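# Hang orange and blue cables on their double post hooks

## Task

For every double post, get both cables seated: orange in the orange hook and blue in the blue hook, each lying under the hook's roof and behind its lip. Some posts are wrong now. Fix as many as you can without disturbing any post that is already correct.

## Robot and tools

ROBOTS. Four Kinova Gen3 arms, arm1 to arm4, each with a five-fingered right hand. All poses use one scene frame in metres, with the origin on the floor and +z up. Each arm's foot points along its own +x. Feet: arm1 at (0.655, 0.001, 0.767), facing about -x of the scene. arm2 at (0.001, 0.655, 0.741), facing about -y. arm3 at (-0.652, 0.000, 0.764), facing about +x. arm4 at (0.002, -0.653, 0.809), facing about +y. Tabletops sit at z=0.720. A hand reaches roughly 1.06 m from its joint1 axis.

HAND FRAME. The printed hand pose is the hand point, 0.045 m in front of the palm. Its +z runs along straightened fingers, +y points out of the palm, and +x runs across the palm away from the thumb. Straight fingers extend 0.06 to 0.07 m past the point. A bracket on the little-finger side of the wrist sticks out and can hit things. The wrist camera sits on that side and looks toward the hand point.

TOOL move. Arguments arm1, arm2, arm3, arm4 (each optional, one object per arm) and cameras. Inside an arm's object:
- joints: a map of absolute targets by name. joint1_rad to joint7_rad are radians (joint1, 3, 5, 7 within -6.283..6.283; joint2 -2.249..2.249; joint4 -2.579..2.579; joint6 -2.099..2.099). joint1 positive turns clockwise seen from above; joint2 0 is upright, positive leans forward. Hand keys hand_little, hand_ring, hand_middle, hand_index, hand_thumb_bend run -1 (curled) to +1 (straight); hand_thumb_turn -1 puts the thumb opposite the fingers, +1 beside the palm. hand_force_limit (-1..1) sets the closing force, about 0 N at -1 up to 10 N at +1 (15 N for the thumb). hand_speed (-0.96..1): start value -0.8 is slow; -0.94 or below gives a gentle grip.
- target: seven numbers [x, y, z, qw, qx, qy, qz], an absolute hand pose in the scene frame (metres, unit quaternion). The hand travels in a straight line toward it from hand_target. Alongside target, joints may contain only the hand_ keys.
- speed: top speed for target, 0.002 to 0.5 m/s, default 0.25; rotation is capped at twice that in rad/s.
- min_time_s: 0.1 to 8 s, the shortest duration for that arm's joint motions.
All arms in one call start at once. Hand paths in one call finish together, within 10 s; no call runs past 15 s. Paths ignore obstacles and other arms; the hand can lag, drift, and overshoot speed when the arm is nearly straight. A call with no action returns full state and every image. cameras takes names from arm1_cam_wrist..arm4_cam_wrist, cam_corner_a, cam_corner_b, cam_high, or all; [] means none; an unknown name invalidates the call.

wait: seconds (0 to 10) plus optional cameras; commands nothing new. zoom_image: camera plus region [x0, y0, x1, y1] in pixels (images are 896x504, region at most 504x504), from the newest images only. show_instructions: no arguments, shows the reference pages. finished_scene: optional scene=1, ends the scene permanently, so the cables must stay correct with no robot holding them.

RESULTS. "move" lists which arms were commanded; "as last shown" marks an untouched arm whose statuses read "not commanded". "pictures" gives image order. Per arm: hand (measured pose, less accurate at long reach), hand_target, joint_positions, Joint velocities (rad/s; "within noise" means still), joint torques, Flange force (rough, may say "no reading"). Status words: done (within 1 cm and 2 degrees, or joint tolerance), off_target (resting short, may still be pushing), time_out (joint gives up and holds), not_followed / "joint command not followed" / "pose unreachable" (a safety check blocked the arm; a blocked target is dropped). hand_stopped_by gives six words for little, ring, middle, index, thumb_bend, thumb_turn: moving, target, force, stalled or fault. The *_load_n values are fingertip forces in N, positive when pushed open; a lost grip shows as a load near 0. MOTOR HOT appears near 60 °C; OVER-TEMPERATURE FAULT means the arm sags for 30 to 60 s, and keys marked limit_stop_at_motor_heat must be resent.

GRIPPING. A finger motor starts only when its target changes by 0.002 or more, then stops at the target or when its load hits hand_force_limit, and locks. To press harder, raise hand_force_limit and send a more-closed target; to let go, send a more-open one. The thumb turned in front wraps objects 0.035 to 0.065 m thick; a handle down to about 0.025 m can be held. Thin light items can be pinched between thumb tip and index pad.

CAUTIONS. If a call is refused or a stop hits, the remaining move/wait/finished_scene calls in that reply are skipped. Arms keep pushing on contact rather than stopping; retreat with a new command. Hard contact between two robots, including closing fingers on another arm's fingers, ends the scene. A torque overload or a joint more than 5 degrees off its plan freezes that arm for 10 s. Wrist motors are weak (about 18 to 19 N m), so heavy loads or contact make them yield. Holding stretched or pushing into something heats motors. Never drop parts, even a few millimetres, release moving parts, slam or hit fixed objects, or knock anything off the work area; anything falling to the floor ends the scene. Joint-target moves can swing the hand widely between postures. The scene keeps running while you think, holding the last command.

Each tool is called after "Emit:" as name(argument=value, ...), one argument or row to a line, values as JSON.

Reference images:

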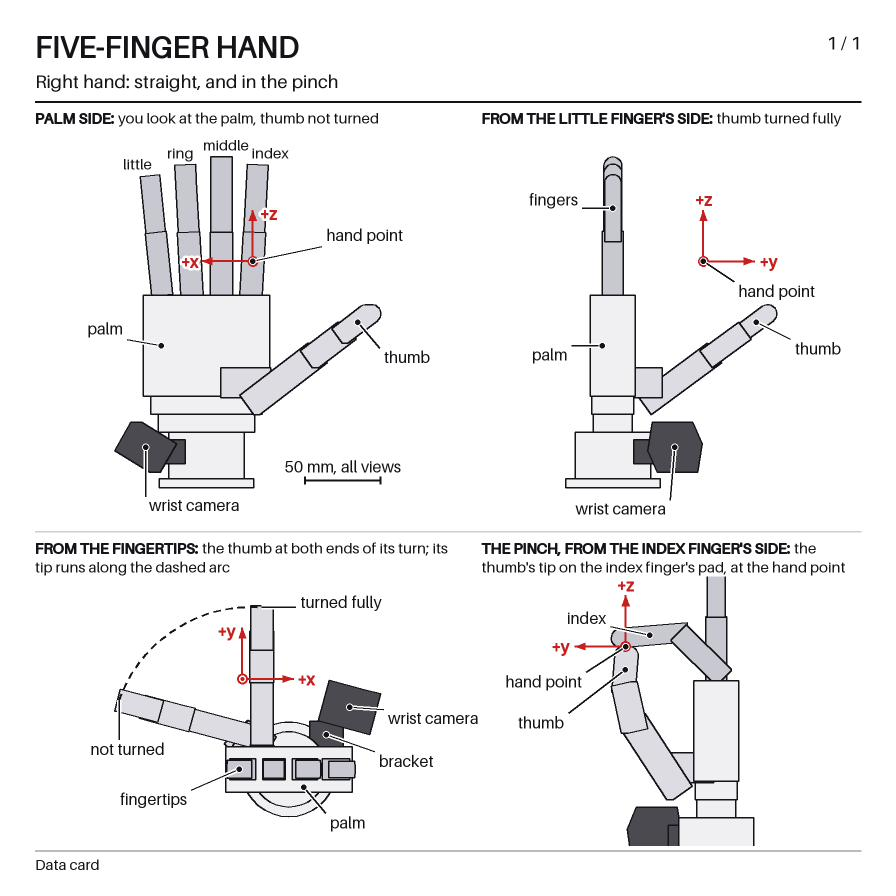

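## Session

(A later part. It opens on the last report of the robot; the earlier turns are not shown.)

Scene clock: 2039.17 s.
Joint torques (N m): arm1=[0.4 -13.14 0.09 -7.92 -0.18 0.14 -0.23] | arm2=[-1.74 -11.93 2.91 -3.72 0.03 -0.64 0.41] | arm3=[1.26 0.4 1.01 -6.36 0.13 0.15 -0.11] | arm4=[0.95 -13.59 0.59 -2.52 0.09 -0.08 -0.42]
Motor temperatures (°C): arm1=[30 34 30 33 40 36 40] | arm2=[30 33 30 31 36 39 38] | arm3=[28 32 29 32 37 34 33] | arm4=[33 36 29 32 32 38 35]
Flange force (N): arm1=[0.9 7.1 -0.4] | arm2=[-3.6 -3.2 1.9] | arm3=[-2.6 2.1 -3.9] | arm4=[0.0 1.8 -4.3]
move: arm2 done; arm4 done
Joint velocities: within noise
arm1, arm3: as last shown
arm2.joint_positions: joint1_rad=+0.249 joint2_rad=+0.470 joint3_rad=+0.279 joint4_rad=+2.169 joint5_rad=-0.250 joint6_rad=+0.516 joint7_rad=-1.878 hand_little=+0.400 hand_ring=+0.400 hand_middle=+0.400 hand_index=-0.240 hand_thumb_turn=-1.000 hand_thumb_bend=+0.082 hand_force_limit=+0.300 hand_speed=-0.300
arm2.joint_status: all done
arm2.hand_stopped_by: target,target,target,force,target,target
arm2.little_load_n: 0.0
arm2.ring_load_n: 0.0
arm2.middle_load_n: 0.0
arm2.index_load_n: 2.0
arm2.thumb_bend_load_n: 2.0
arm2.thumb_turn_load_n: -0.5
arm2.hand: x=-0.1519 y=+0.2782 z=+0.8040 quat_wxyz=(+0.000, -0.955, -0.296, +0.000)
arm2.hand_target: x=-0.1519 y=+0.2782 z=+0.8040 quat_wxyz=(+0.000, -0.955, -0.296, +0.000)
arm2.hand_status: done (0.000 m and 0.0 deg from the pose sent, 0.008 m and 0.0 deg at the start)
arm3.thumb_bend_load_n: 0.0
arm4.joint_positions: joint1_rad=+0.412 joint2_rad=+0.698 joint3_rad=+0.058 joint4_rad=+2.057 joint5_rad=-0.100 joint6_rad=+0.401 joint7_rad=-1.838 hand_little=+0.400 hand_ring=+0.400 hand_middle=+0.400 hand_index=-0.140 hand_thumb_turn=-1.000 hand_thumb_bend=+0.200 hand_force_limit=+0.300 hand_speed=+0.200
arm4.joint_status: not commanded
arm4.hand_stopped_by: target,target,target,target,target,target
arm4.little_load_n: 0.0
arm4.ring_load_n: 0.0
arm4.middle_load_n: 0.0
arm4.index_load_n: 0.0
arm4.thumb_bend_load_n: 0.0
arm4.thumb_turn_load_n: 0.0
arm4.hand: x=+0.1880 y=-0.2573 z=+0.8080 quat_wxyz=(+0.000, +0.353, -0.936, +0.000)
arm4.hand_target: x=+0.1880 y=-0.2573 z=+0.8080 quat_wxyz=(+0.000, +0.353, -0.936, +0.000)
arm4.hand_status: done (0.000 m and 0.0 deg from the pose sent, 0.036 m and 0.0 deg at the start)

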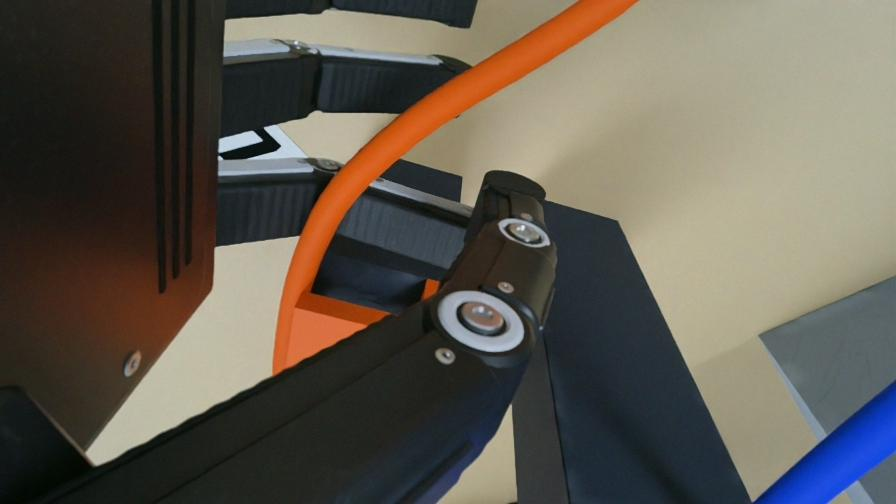

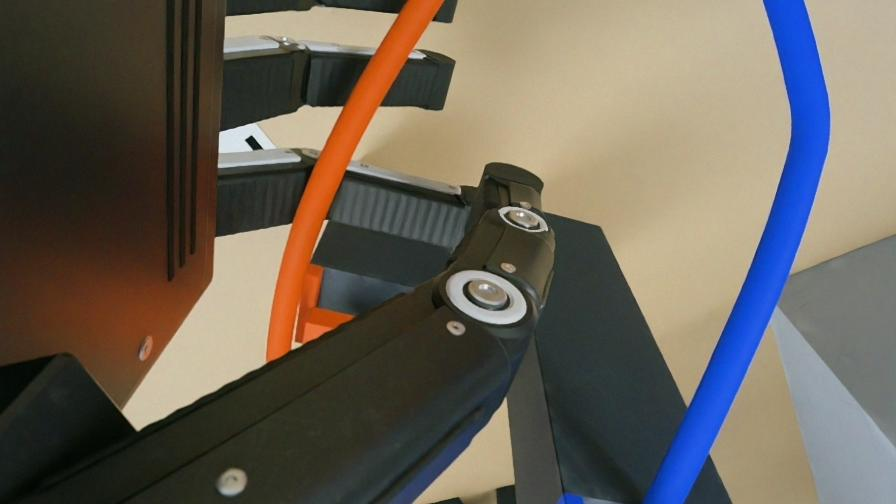

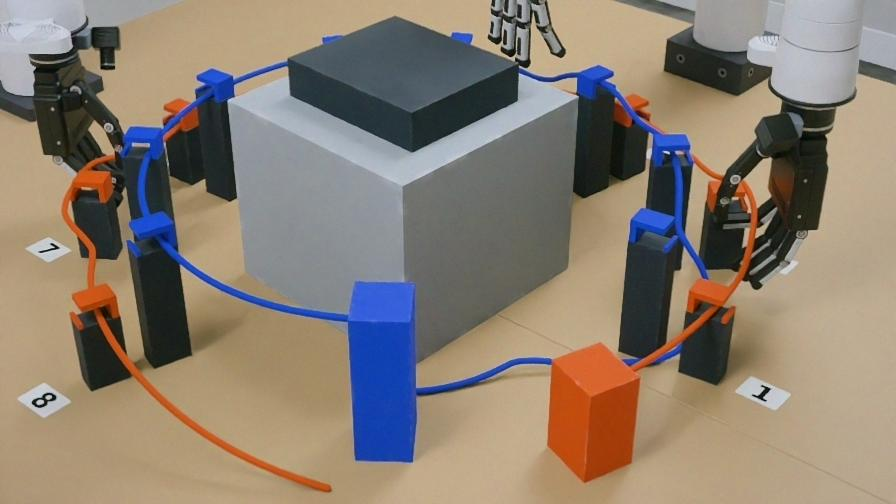

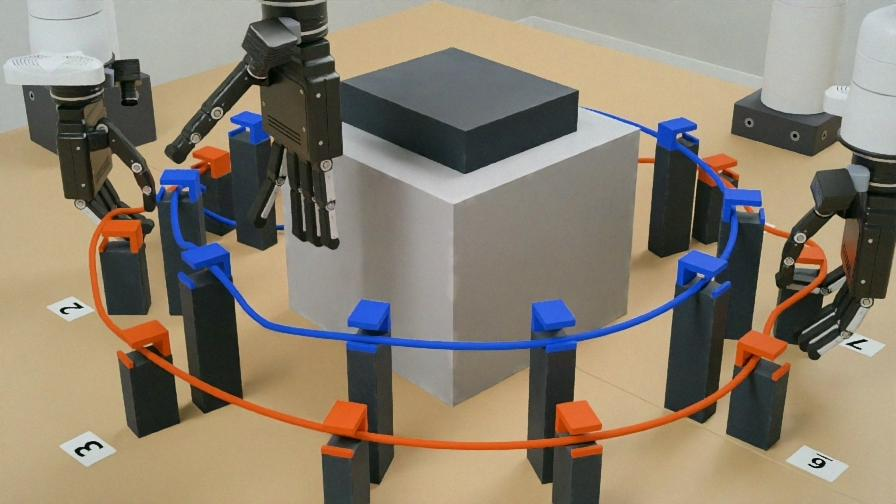

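Emit:
move(
  arm2={"target": [-0.1406, 0.2617, 0.804, 0, 0.9553, 0.2957, 0], "speed": 0.08},
  arm4={"target": [0.1735, -0.2408, 0.809, 0, 0.3527, -0.9357, 0], "speed": 0.08, "joints": {"hand_thumb_bend": 0.08}},
  cameras=["arm2_cam_wrist", "arm4_cam_wrist", "cam_corner_a", "cam_corner_b"],
)

Emit:
zoom_image(
  camera="cam_corner_b",
  region=[60, 180, 180, 300],
)

Emit:
zoom_image(
  camera="cam_corner_a",
  region=[680, 140, 800, 260],
)

Emit:
zoom_image(
  camera="cam_corner_a",
  region=[55, 160, 115, 220],
)

Emit:
zoom_image(
  camera="cam_corner_b",
  region=[780, 230, 850, 300],
)

Scene clock: 2070.53 s.
Joint torques (N m): arm1=[0.33 -13.2 0.13 -8.09 -0.16 0.14 -0.29] | arm2=[-1.91 -12.32 2.99 -3.81 0.04 -0.63 0.43] | arm3=[1.27 0.37 1.09 -6.36 0.18 0.14 -0.14] | arm4=[0.15 -14.37 -0.24 -3.42 -0.1 -0.38 -0.36]
Motor temperatures (°C): arm1=[30 34 30 33 40 36 40] | arm2=[30 34 30 31 36 39 38] | arm3=[28 32 29 32 37 34 33] | arm4=[33 36 29 32 32 38 35]
Flange force (N): arm1=[1.3 7.4 0.0] | arm2=[-4.1 -3.2 2.0] | arm3=[-2.6 2.3 -3.9] | arm4=[0.4 -0.4 -3.7]
move: arm2 done; arm4 done
Joint velocities: within noise
arm1, arm3: as last shown
arm2.joint_positions: joint1_rad=+0.199 joint2_rad=+0.485 joint3_rad=+0.283 joint4_rad=+2.138 joint5_rad=-0.252 joint6_rad=+0.534 joint7_rad=-1.926 hand_little=+0.400 hand_ring=+0.400 hand_middle=+0.400 hand_index=-0.240 hand_thumb_turn=-1.000 hand_thumb_bend=+0.082 hand_force_limit=+0.300 hand_speed=-0.300
arm2.joint_status: not commanded
arm2.hand_stopped_by: target,target,target,force,target,target
arm2.little_load_n: 0.0
arm2.ring_load_n: 0.0
arm2.middle_load_n: 0.5
arm2.index_load_n: 1.5
arm2.thumb_bend_load_n: 2.0
arm2.thumb_turn_load_n: 0.0
arm2.hand: x=-0.1406 y=+0.2617 z=+0.8040 quat_wxyz=(+0.000, -0.955, -0.296, +0.000)
arm2.hand_target: x=-0.1406 y=+0.2617 z=+0.8040 quat_wxyz=(+0.000, -0.955, -0.296, +0.000)
arm2.hand_status: done (0.000 m and 0.0 deg from the pose sent, 0.020 m and 0.0 deg at the start)
arm4.joint_positions: joint1_rad=+0.355 joint2_rad=+0.703 joint3_rad=+0.066 joint4_rad=+2.033 joint5_rad=-0.110 joint6_rad=+0.419 joint7_rad=-1.881 hand_little=+0.400 hand_ring=+0.400 hand_middle=+0.400 hand_index=-0.140 hand_thumb_turn=-1.000 hand_thumb_bend=+0.080 hand_force_limit=+0.300 hand_speed=+0.200
arm4.joint_status: all done
arm4.hand_stopped_by: target,target,target,target,target,target
arm4.little_load_n: 0.0
arm4.ring_load_n: 0.0
arm4.middle_load_n: 0.0
arm4.index_load_n: 0.5
arm4.thumb_bend_load_n: 0.0
arm4.thumb_turn_load_n: 0.0
arm4.hand: x=+0.1735 y=-0.2408 z=+0.8090 quat_wxyz=(+0.000, +0.353, -0.936, +0.000)
arm4.hand_target: x=+0.1735 y=-0.2408 z=+0.8090 quat_wxyz=(+0.000, +0.353, -0.936, +0.000)
arm4.hand_status: done (0.000 m and 0.0 deg from the pose sent, 0.022 m and 0.0 deg at the start)

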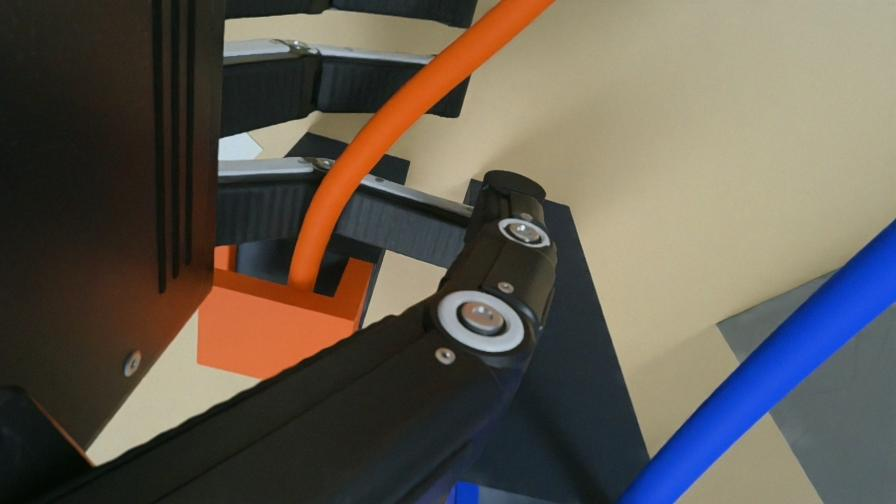

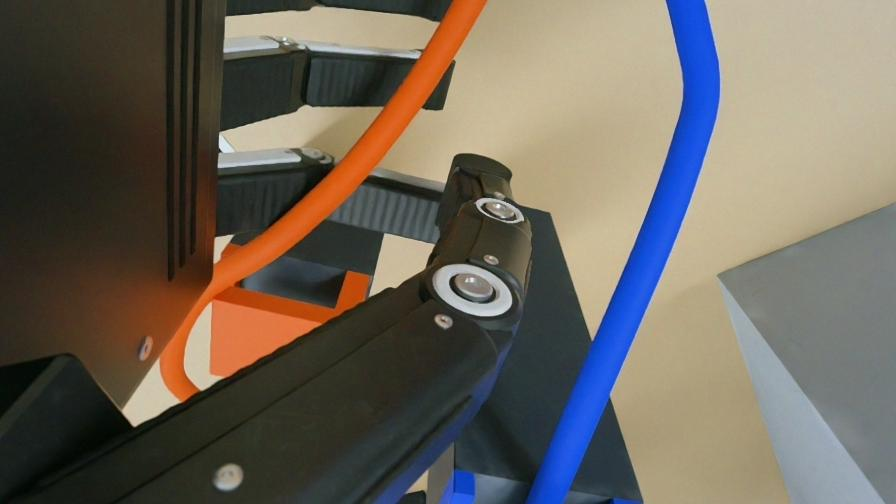

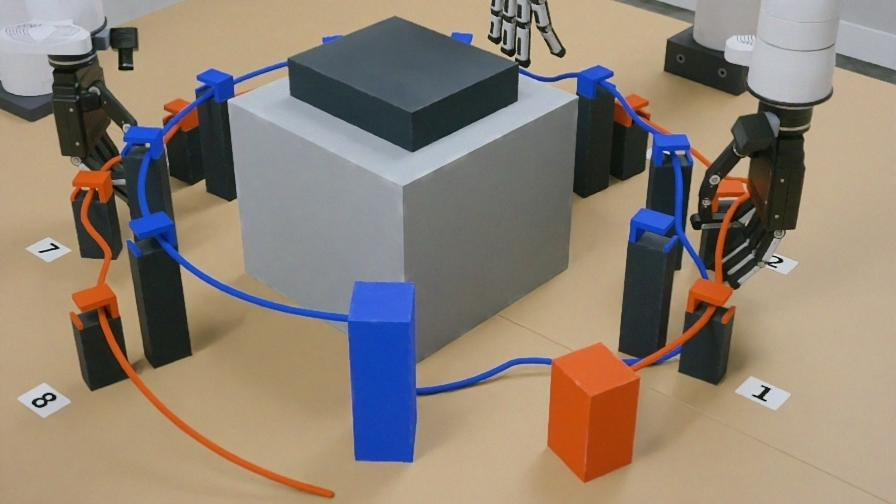

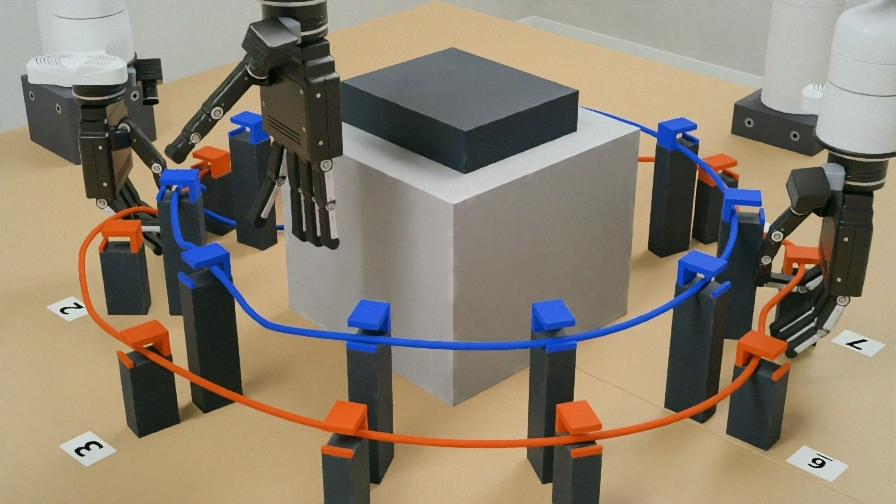

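Scaled by 4.200 from the camera's image (finer frame: 1280x720).

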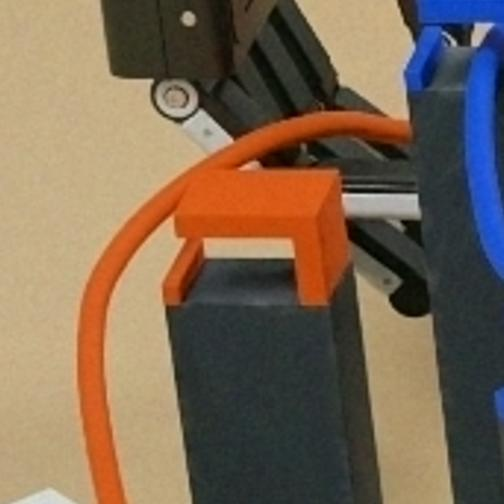

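Scaled by 4.200 from the camera's image (finer frame: 1280x720).

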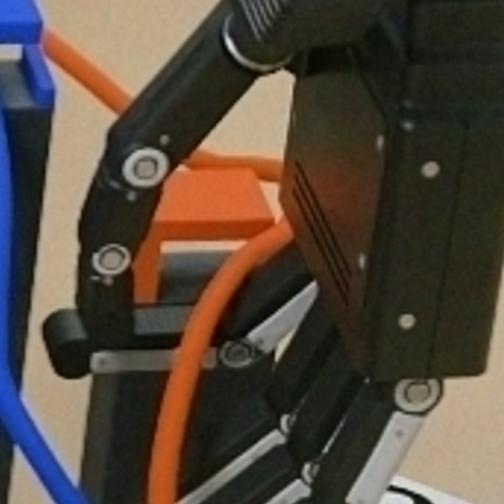

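Scaled by 8.400 from the camera's image (finer frame: 1280x720).

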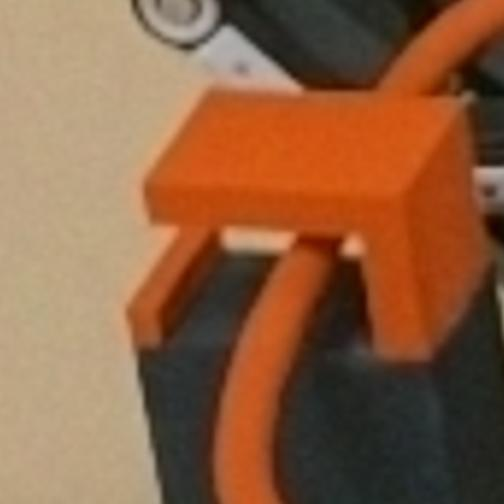

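Scaled by 7.200 from the camera's image (finer frame: 1280x720).

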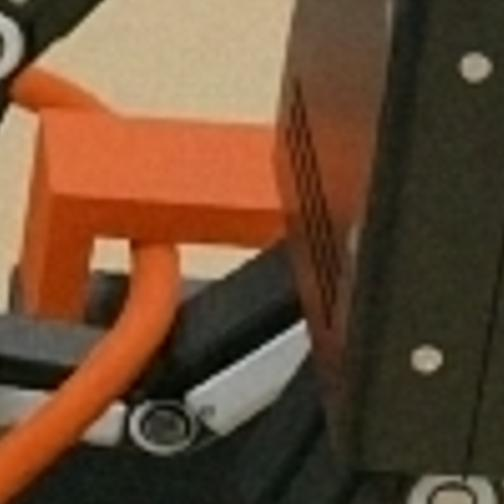

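Emit:
move(
  arm2={"target": [-0.1412, 0.2625, 0.799, 0, 0.9553, 0.2957, 0], "speed": 0.06},
  arm4={"target": [0.1893, -0.2588, 0.798, 0, 0.3527, -0.9357, 0], "speed": 0.08},
  cameras=["arm2_cam_wrist", "arm4_cam_wrist", "cam_corner_a", "cam_corner_b"],
)

Emit:
zoom_image(
  camera="cam_corner_b",
  region=[60, 180, 180, 300],
)

Emit:
zoom_image(
  camera="cam_corner_a",
  region=[680, 140, 800, 260],
)

Emit:
zoom_image(
  camera="cam_corner_a",
  region=[55, 160, 115, 220],
)

Emit:
zoom_image(
  camera="cam_corner_b",
  region=[780, 230, 850, 300],
)

Scene clock: 2099.37 s.
Joint torques (N m): arm1=[0.44 -13.04 0.04 -8 -0.11 0.06 -0.33] | arm2=[-1.56 -11.6 3.06 -3.1 0.17 -0.36 0.37] | arm3=[1.3 0.45 1.1 -6.39 0.17 0.16 -0.1] | arm4=[0.95 -13.7 0.62 -2.27 0.11 -0.01 -0.45]
Motor temperatures (°C): arm1=[30 34 30 33 40 36 40] | arm2=[30 34 30 31 36 39 38] | arm3=[28 32 29 32 37 34 33] | arm4=[33 36 29 32 32 38 35]
Flange force (N): arm1=[1.2 7.3 -0.6] | arm2=[-3.7 -2.5 0.6] | arm3=[-2.5 2.5 -3.7] | arm4=[-0.1 1.8 -4.2]
move: arm2 done; arm4 done
Joint velocities: within noise
arm1, arm3: as last shown
arm2.joint_positions: joint1_rad=+0.208 joint2_rad=+0.496 joint3_rad=+0.275 joint4_rad=+2.144 joint5_rad=-0.258 joint6_rad=+0.517 joint7_rad=-1.918 hand_little=+0.400 hand_ring=+0.400 hand_middle=+0.400 hand_index=-0.240 hand_thumb_turn=-1.000 hand_thumb_bend=+0.082 hand_force_limit=+0.300 hand_speed=-0.300
arm2.joint_status: not commanded
arm2.hand_stopped_by: target,target,target,force,target,target
arm2.little_load_n: 0.0
arm2.ring_load_n: 0.0
arm2.middle_load_n: 0.0
arm2.index_load_n: 1.5
arm2.thumb_bend_load_n: 2.0
arm2.thumb_turn_load_n: 0.0
arm2.hand: x=-0.1412 y=+0.2625 z=+0.7990 quat_wxyz=(+0.000, -0.955, -0.296, +0.000)
arm2.hand_target: x=-0.1412 y=+0.2625 z=+0.7990 quat_wxyz=(+0.000, -0.955, -0.296, +0.000)
arm2.hand_status: done (0.000 m and 0.0 deg from the pose sent, 0.005 m and 0.0 deg at the start)
arm3.thumb_bend_load_n: -0.5
arm4.joint_positions: joint1_rad=+0.420 joint2_rad=+0.722 joint3_rad=+0.052 joint4_rad=+2.061 joint5_rad=-0.101 joint6_rad=+0.372 joint7_rad=-1.833 hand_little=+0.400 hand_ring=+0.400 hand_middle=+0.400 hand_index=-0.140 hand_thumb_turn=-1.000 hand_thumb_bend=+0.080 hand_force_limit=+0.300 hand_speed=+0.200
arm4.joint_status: not commanded
arm4.hand_stopped_by: target,target,target,target,target,target
arm4.little_load_n: 0.0
arm4.ring_load_n: 0.0
arm4.middle_load_n: 0.0
arm4.index_load_n: 0.0
arm4.thumb_bend_load_n: 0.0
arm4.thumb_turn_load_n: 0.0
arm4.hand: x=+0.1893 y=-0.2588 z=+0.7980 quat_wxyz=(+0.000, +0.353, -0.936, +0.000)
arm4.hand_target: x=+0.1893 y=-0.2588 z=+0.7980 quat_wxyz=(+0.000, +0.353, -0.936, +0.000)
arm4.hand_status: done (0.000 m and 0.0 deg from the pose sent, 0.026 m and 0.0 deg at the start)

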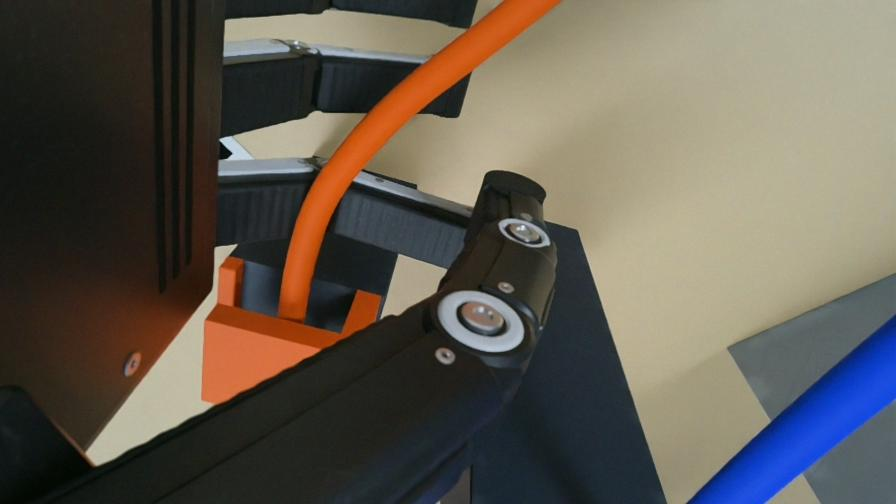

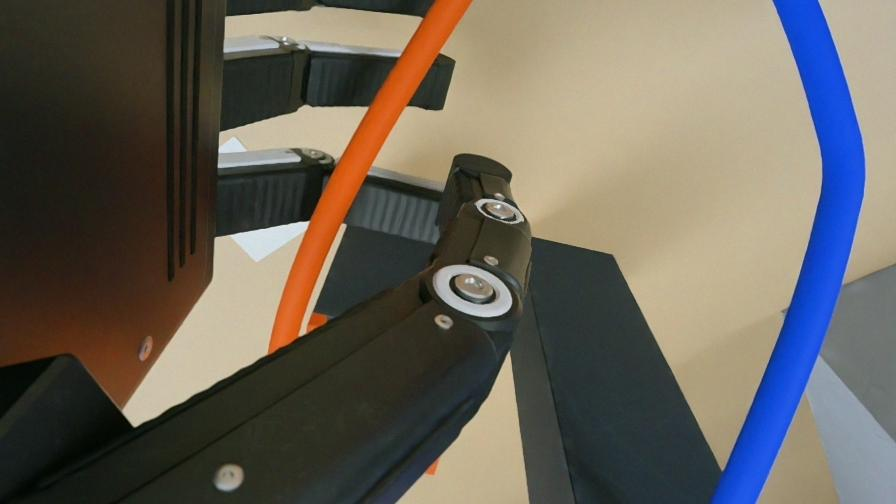

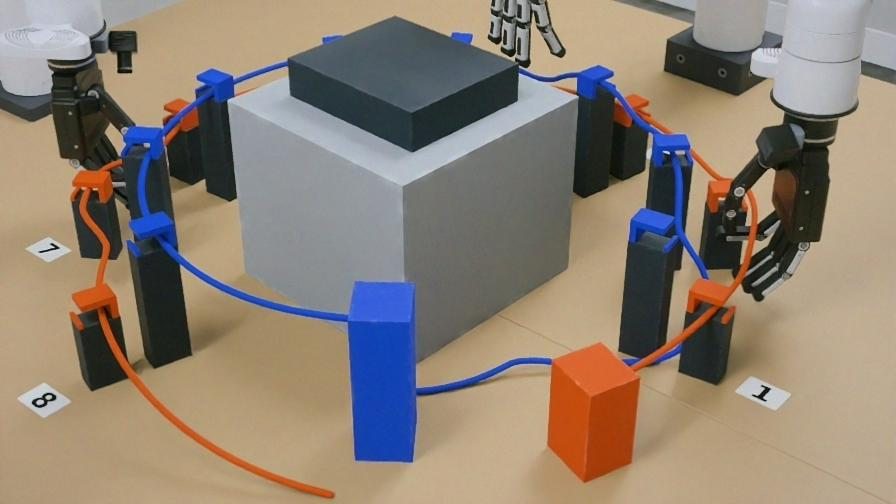

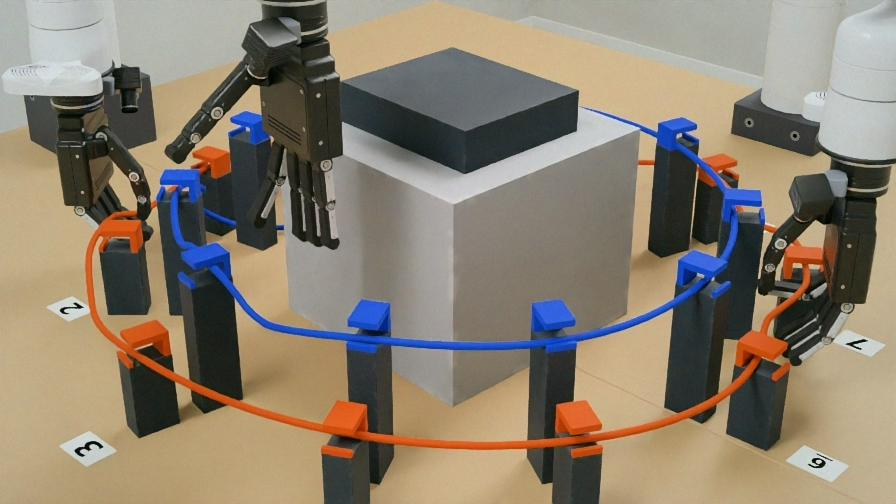

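Scaled by 4.200 from the camera's image (finer frame: 1280x720).

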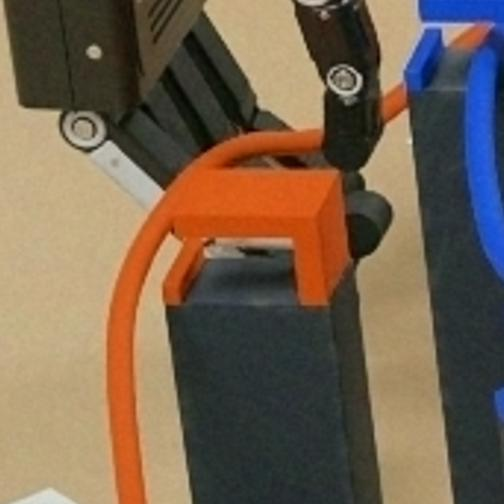

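Scaled by 4.200 from the camera's image (finer frame: 1280x720).

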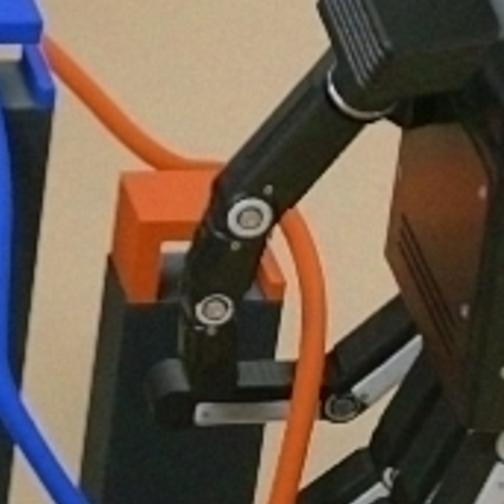

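Scaled by 8.400 from the camera's image (finer frame: 1280x720).

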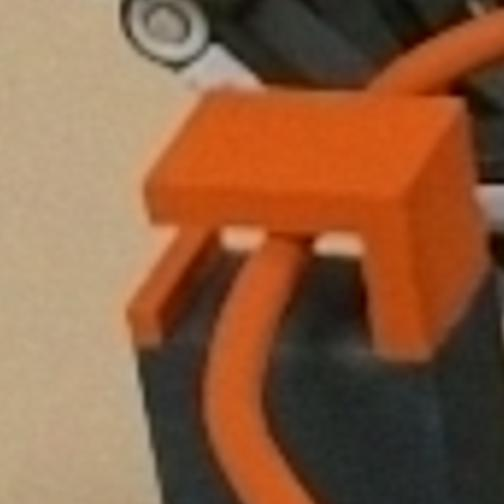

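Scaled by 7.200 from the camera's image (finer frame: 1280x720).

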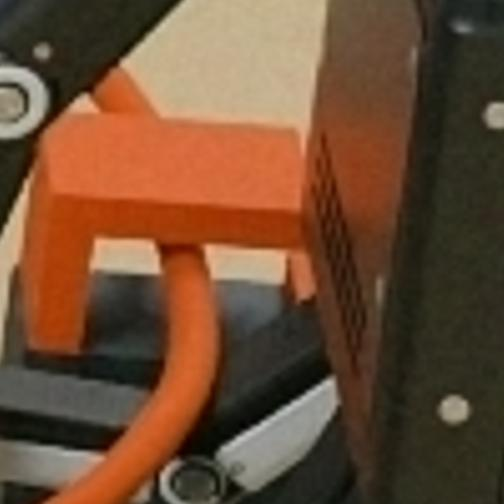

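Emit:
move(
  arm2={"target": [-0.1457, 0.2691, 0.798, 0, 0.9553, 0.2957, 0], "speed": 0.06},
  cameras=["arm2_cam_wrist", "cam_high", "cam_corner_a", "cam_corner_b"],
)

Emit:
zoom_image(
  camera="cam_high",
  region=[300, 80, 620, 420],
)

Scene clock: 2150.17 s.
Joint torques (N m): arm1=[0.34 -13.01 0.17 -7.88 -0.2 0.1 -0.23] | arm2=[-1.54 -11.58 3.1 -2.97 0.17 -0.34 0.44] | arm3=[1.23 0.46 1.15 -6.32 0.12 0.15 -0.11] | arm4=[0.88 -13.7 0.6 -2.23 0.12 0 -0.44]
Motor temperatures (°C): arm1=[30 34 30 33 40 36 40] | arm2=[30 33 30 31 36 39 38] | arm3=[28 32 29 32 37 34 33] | arm4=[33 36 29 32 32 38 35]
Flange force (N): arm1=[1.0 7.1 -0.8] | arm2=[-3.8 -2.4 0.9] | arm3=[-2.5 2.6 -4.0] | arm4=[-0.2 1.7 -4.2]
move: arm2 done
Joint velocities: within noise
arm1.joint_positions: joint1_rad=-0.189 joint2_rad=+0.435 joint3_rad=+0.216 joint4_rad=+1.692 joint5_rad=-0.107 joint6_rad=+1.027 joint7_rad=-0.098 hand_little=+1.000 hand_ring=+1.000 hand_middle=+1.000 hand_index=+0.600 hand_thumb_turn=-1.000 hand_thumb_bend=+1.000 hand_force_limit=+0.000 hand_speed=+0.200
arm1.joint_status: not commanded
arm1.hand_stopped_by: target,target,target,target,target,target
arm1.little_load_n: 0.0
arm1.ring_load_n: 0.0
arm1.middle_load_n: 0.0
arm1.index_load_n: 0.0
arm1.thumb_bend_load_n: 0.0
arm1.thumb_turn_load_n: 0.0
arm1.hand: x=+0.2641 y=-0.0172 z=+0.9500 quat_wxyz=(+0.000, +0.773, +0.634, +0.000)
arm1.hand_target: x=+0.2641 y=-0.0172 z=+0.9500 quat_wxyz=(+0.000, +0.773, +0.634, +0.000)
arm1.hand_status: not commanded
arm2.joint_positions: joint1_rad=+0.229 joint2_rad=+0.493 joint3_rad=+0.272 joint4_rad=+2.158 joint5_rad=-0.259 joint6_rad=+0.506 joint7_rad=-1.898 hand_little=+0.400 hand_ring=+0.400 hand_middle=+0.400 hand_index=-0.240 hand_thumb_turn=-1.000 hand_thumb_bend=+0.082 hand_force_limit=+0.300 hand_speed=-0.300
arm2.joint_status: not commanded
arm2.hand_stopped_by: target,target,target,force,target,target
arm2.little_load_n: 0.0
arm2.ring_load_n: 0.0
arm2.middle_load_n: 0.0
arm2.index_load_n: 1.0
arm2.thumb_bend_load_n: 2.0
arm2.thumb_turn_load_n: 0.0
arm2.hand: x=-0.1457 y=+0.2691 z=+0.7980 quat_wxyz=(+0.000, -0.955, -0.296, +0.000)
arm2.hand_target: x=-0.1457 y=+0.2691 z=+0.7980 quat_wxyz=(+0.000, -0.955, -0.296, +0.000)
arm2.hand_status: done (0.000 m and 0.0 deg from the pose sent, 0.008 m and 0.0 deg at the start)
arm3.joint_positions: joint1_rad=+0.513 joint2_rad=-0.471 joint3_rad=-0.059 joint4_rad=+1.558 joint5_rad=-0.014 joint6_rad=+2.038 joint7_rad=-1.722 hand_little=+1.000 hand_ring=+1.000 hand_middle=+1.000 hand_index=+1.000 hand_thumb_turn=+1.000 hand_thumb_bend=+1.000 hand_force_limit=+0.000 hand_speed=-0.800
arm3.joint_status: not commanded
arm3.hand_stopped_by: target,target,target,target,target,target
arm3.little_load_n: 0.0
arm3.ring_load_n: 0.0
arm3.middle_load_n: 0.0
arm3.index_load_n: 0.0
arm3.thumb_bend_load_n: -0.5
arm3.thumb_turn_load_n: 0.0
arm3.hand: x=-0.5100 y=-0.0138 z=+1.2460 quat_wxyz=(-0.002, -0.283, -0.959, +0.015)
arm3.hand_target: x=-0.5100 y=-0.0138 z=+1.2460 quat_wxyz=(-0.002, -0.283, -0.959, +0.015)
arm3.hand_status: not commanded
arm4: as last shown
pictures: arm2_cam_wrist, cam_corner_a, cam_corner_b, cam_high

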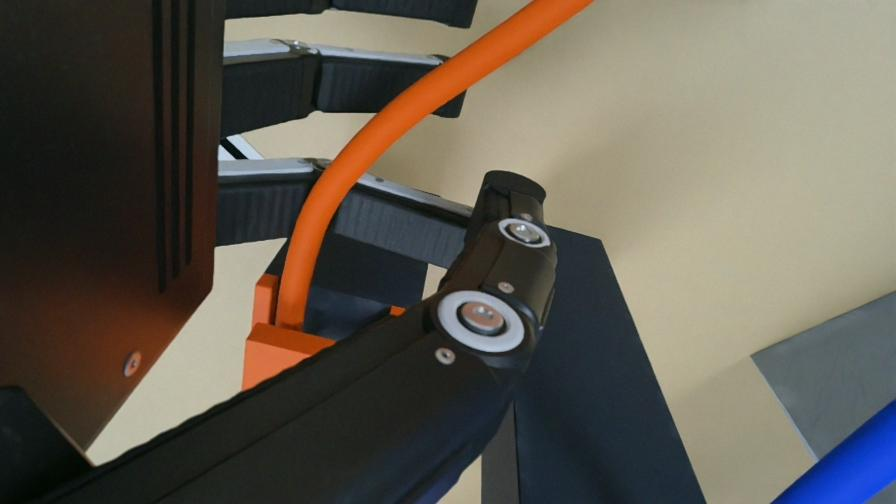

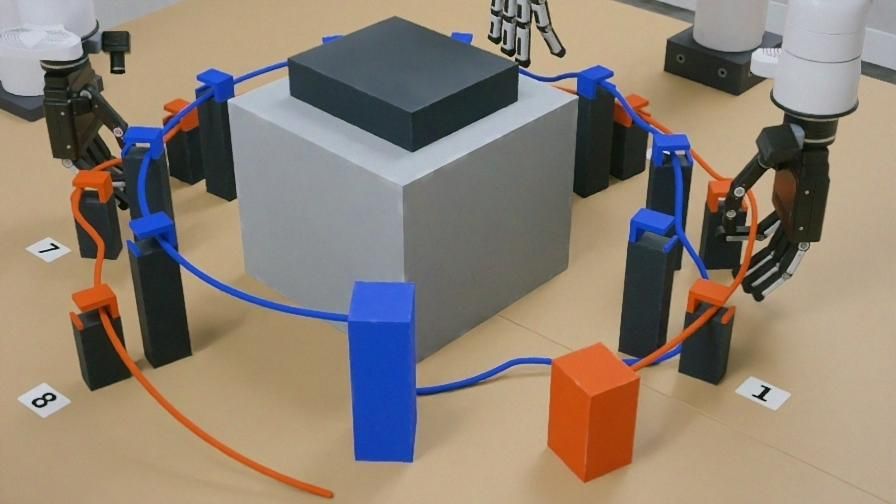

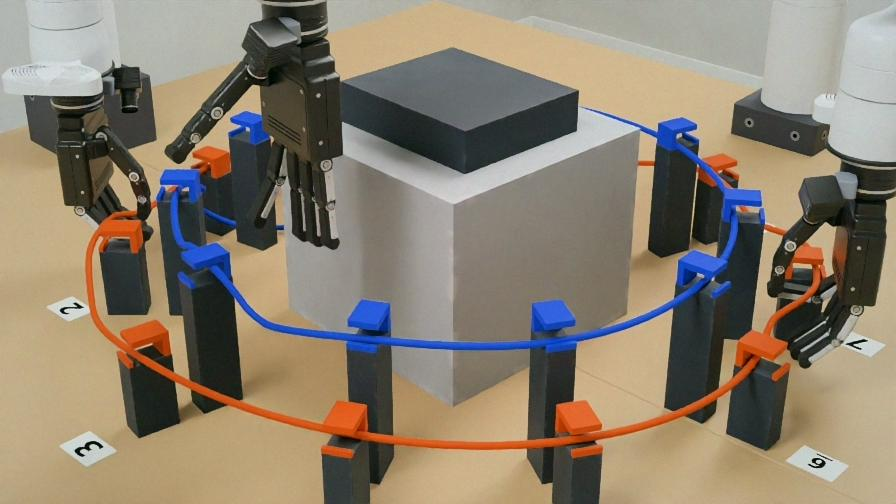

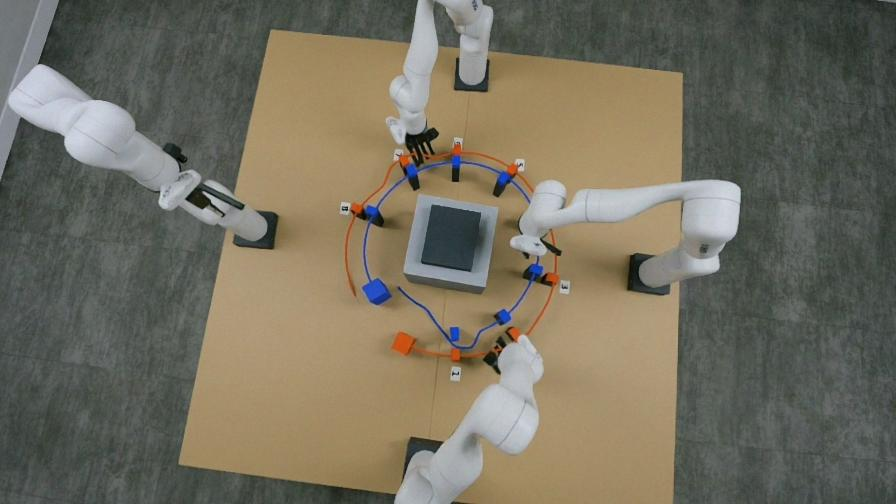

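Scaled by 1.482 from the camera's image (finer frame: 1280x720).

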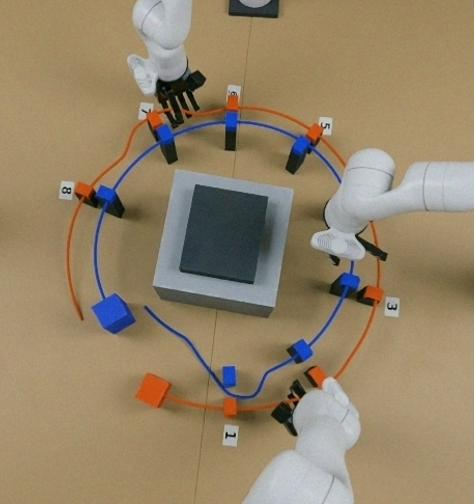

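Emit:
zoom_image(
  camera="cam_high",
  region=[470, 290, 560, 380],
)

Emit:
zoom_image(
  camera="cam_high",
  region=[380, 120, 450, 190],
)

Emit:
zoom_image(
  camera="cam_corner_a",
  region=[55, 160, 115, 220],
)

Emit:
zoom_image(
  camera="cam_corner_b",
  region=[780, 230, 850, 300],
)

Scaled by 5.600 from the camera's image (finer frame: 1280x720).

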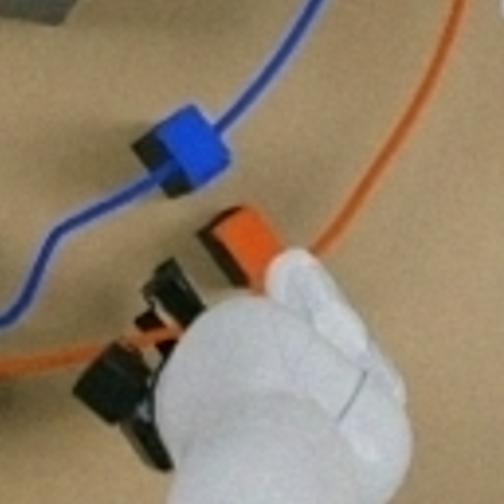

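Scaled by 7.200 from the camera's image (finer frame: 1280x720).

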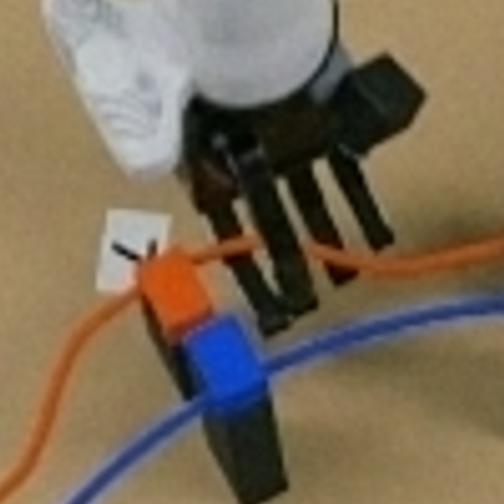

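Scaled by 8.400 from the camera's image (finer frame: 1280x720).

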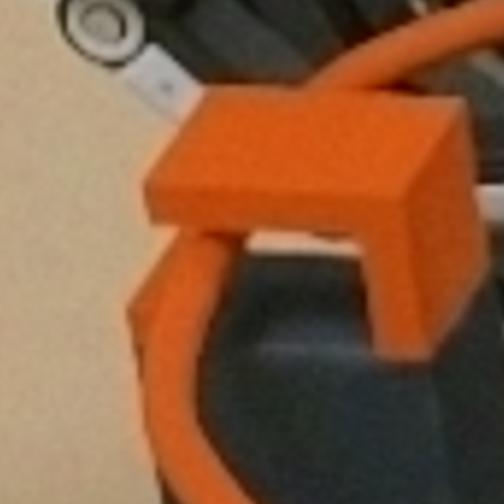

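Scaled by 7.200 from the camera's image (finer frame: 1280x720).

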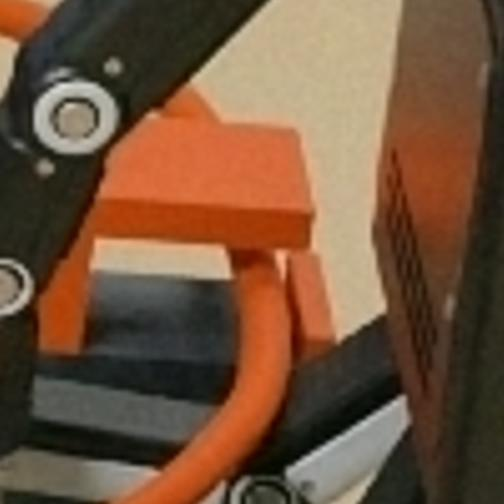

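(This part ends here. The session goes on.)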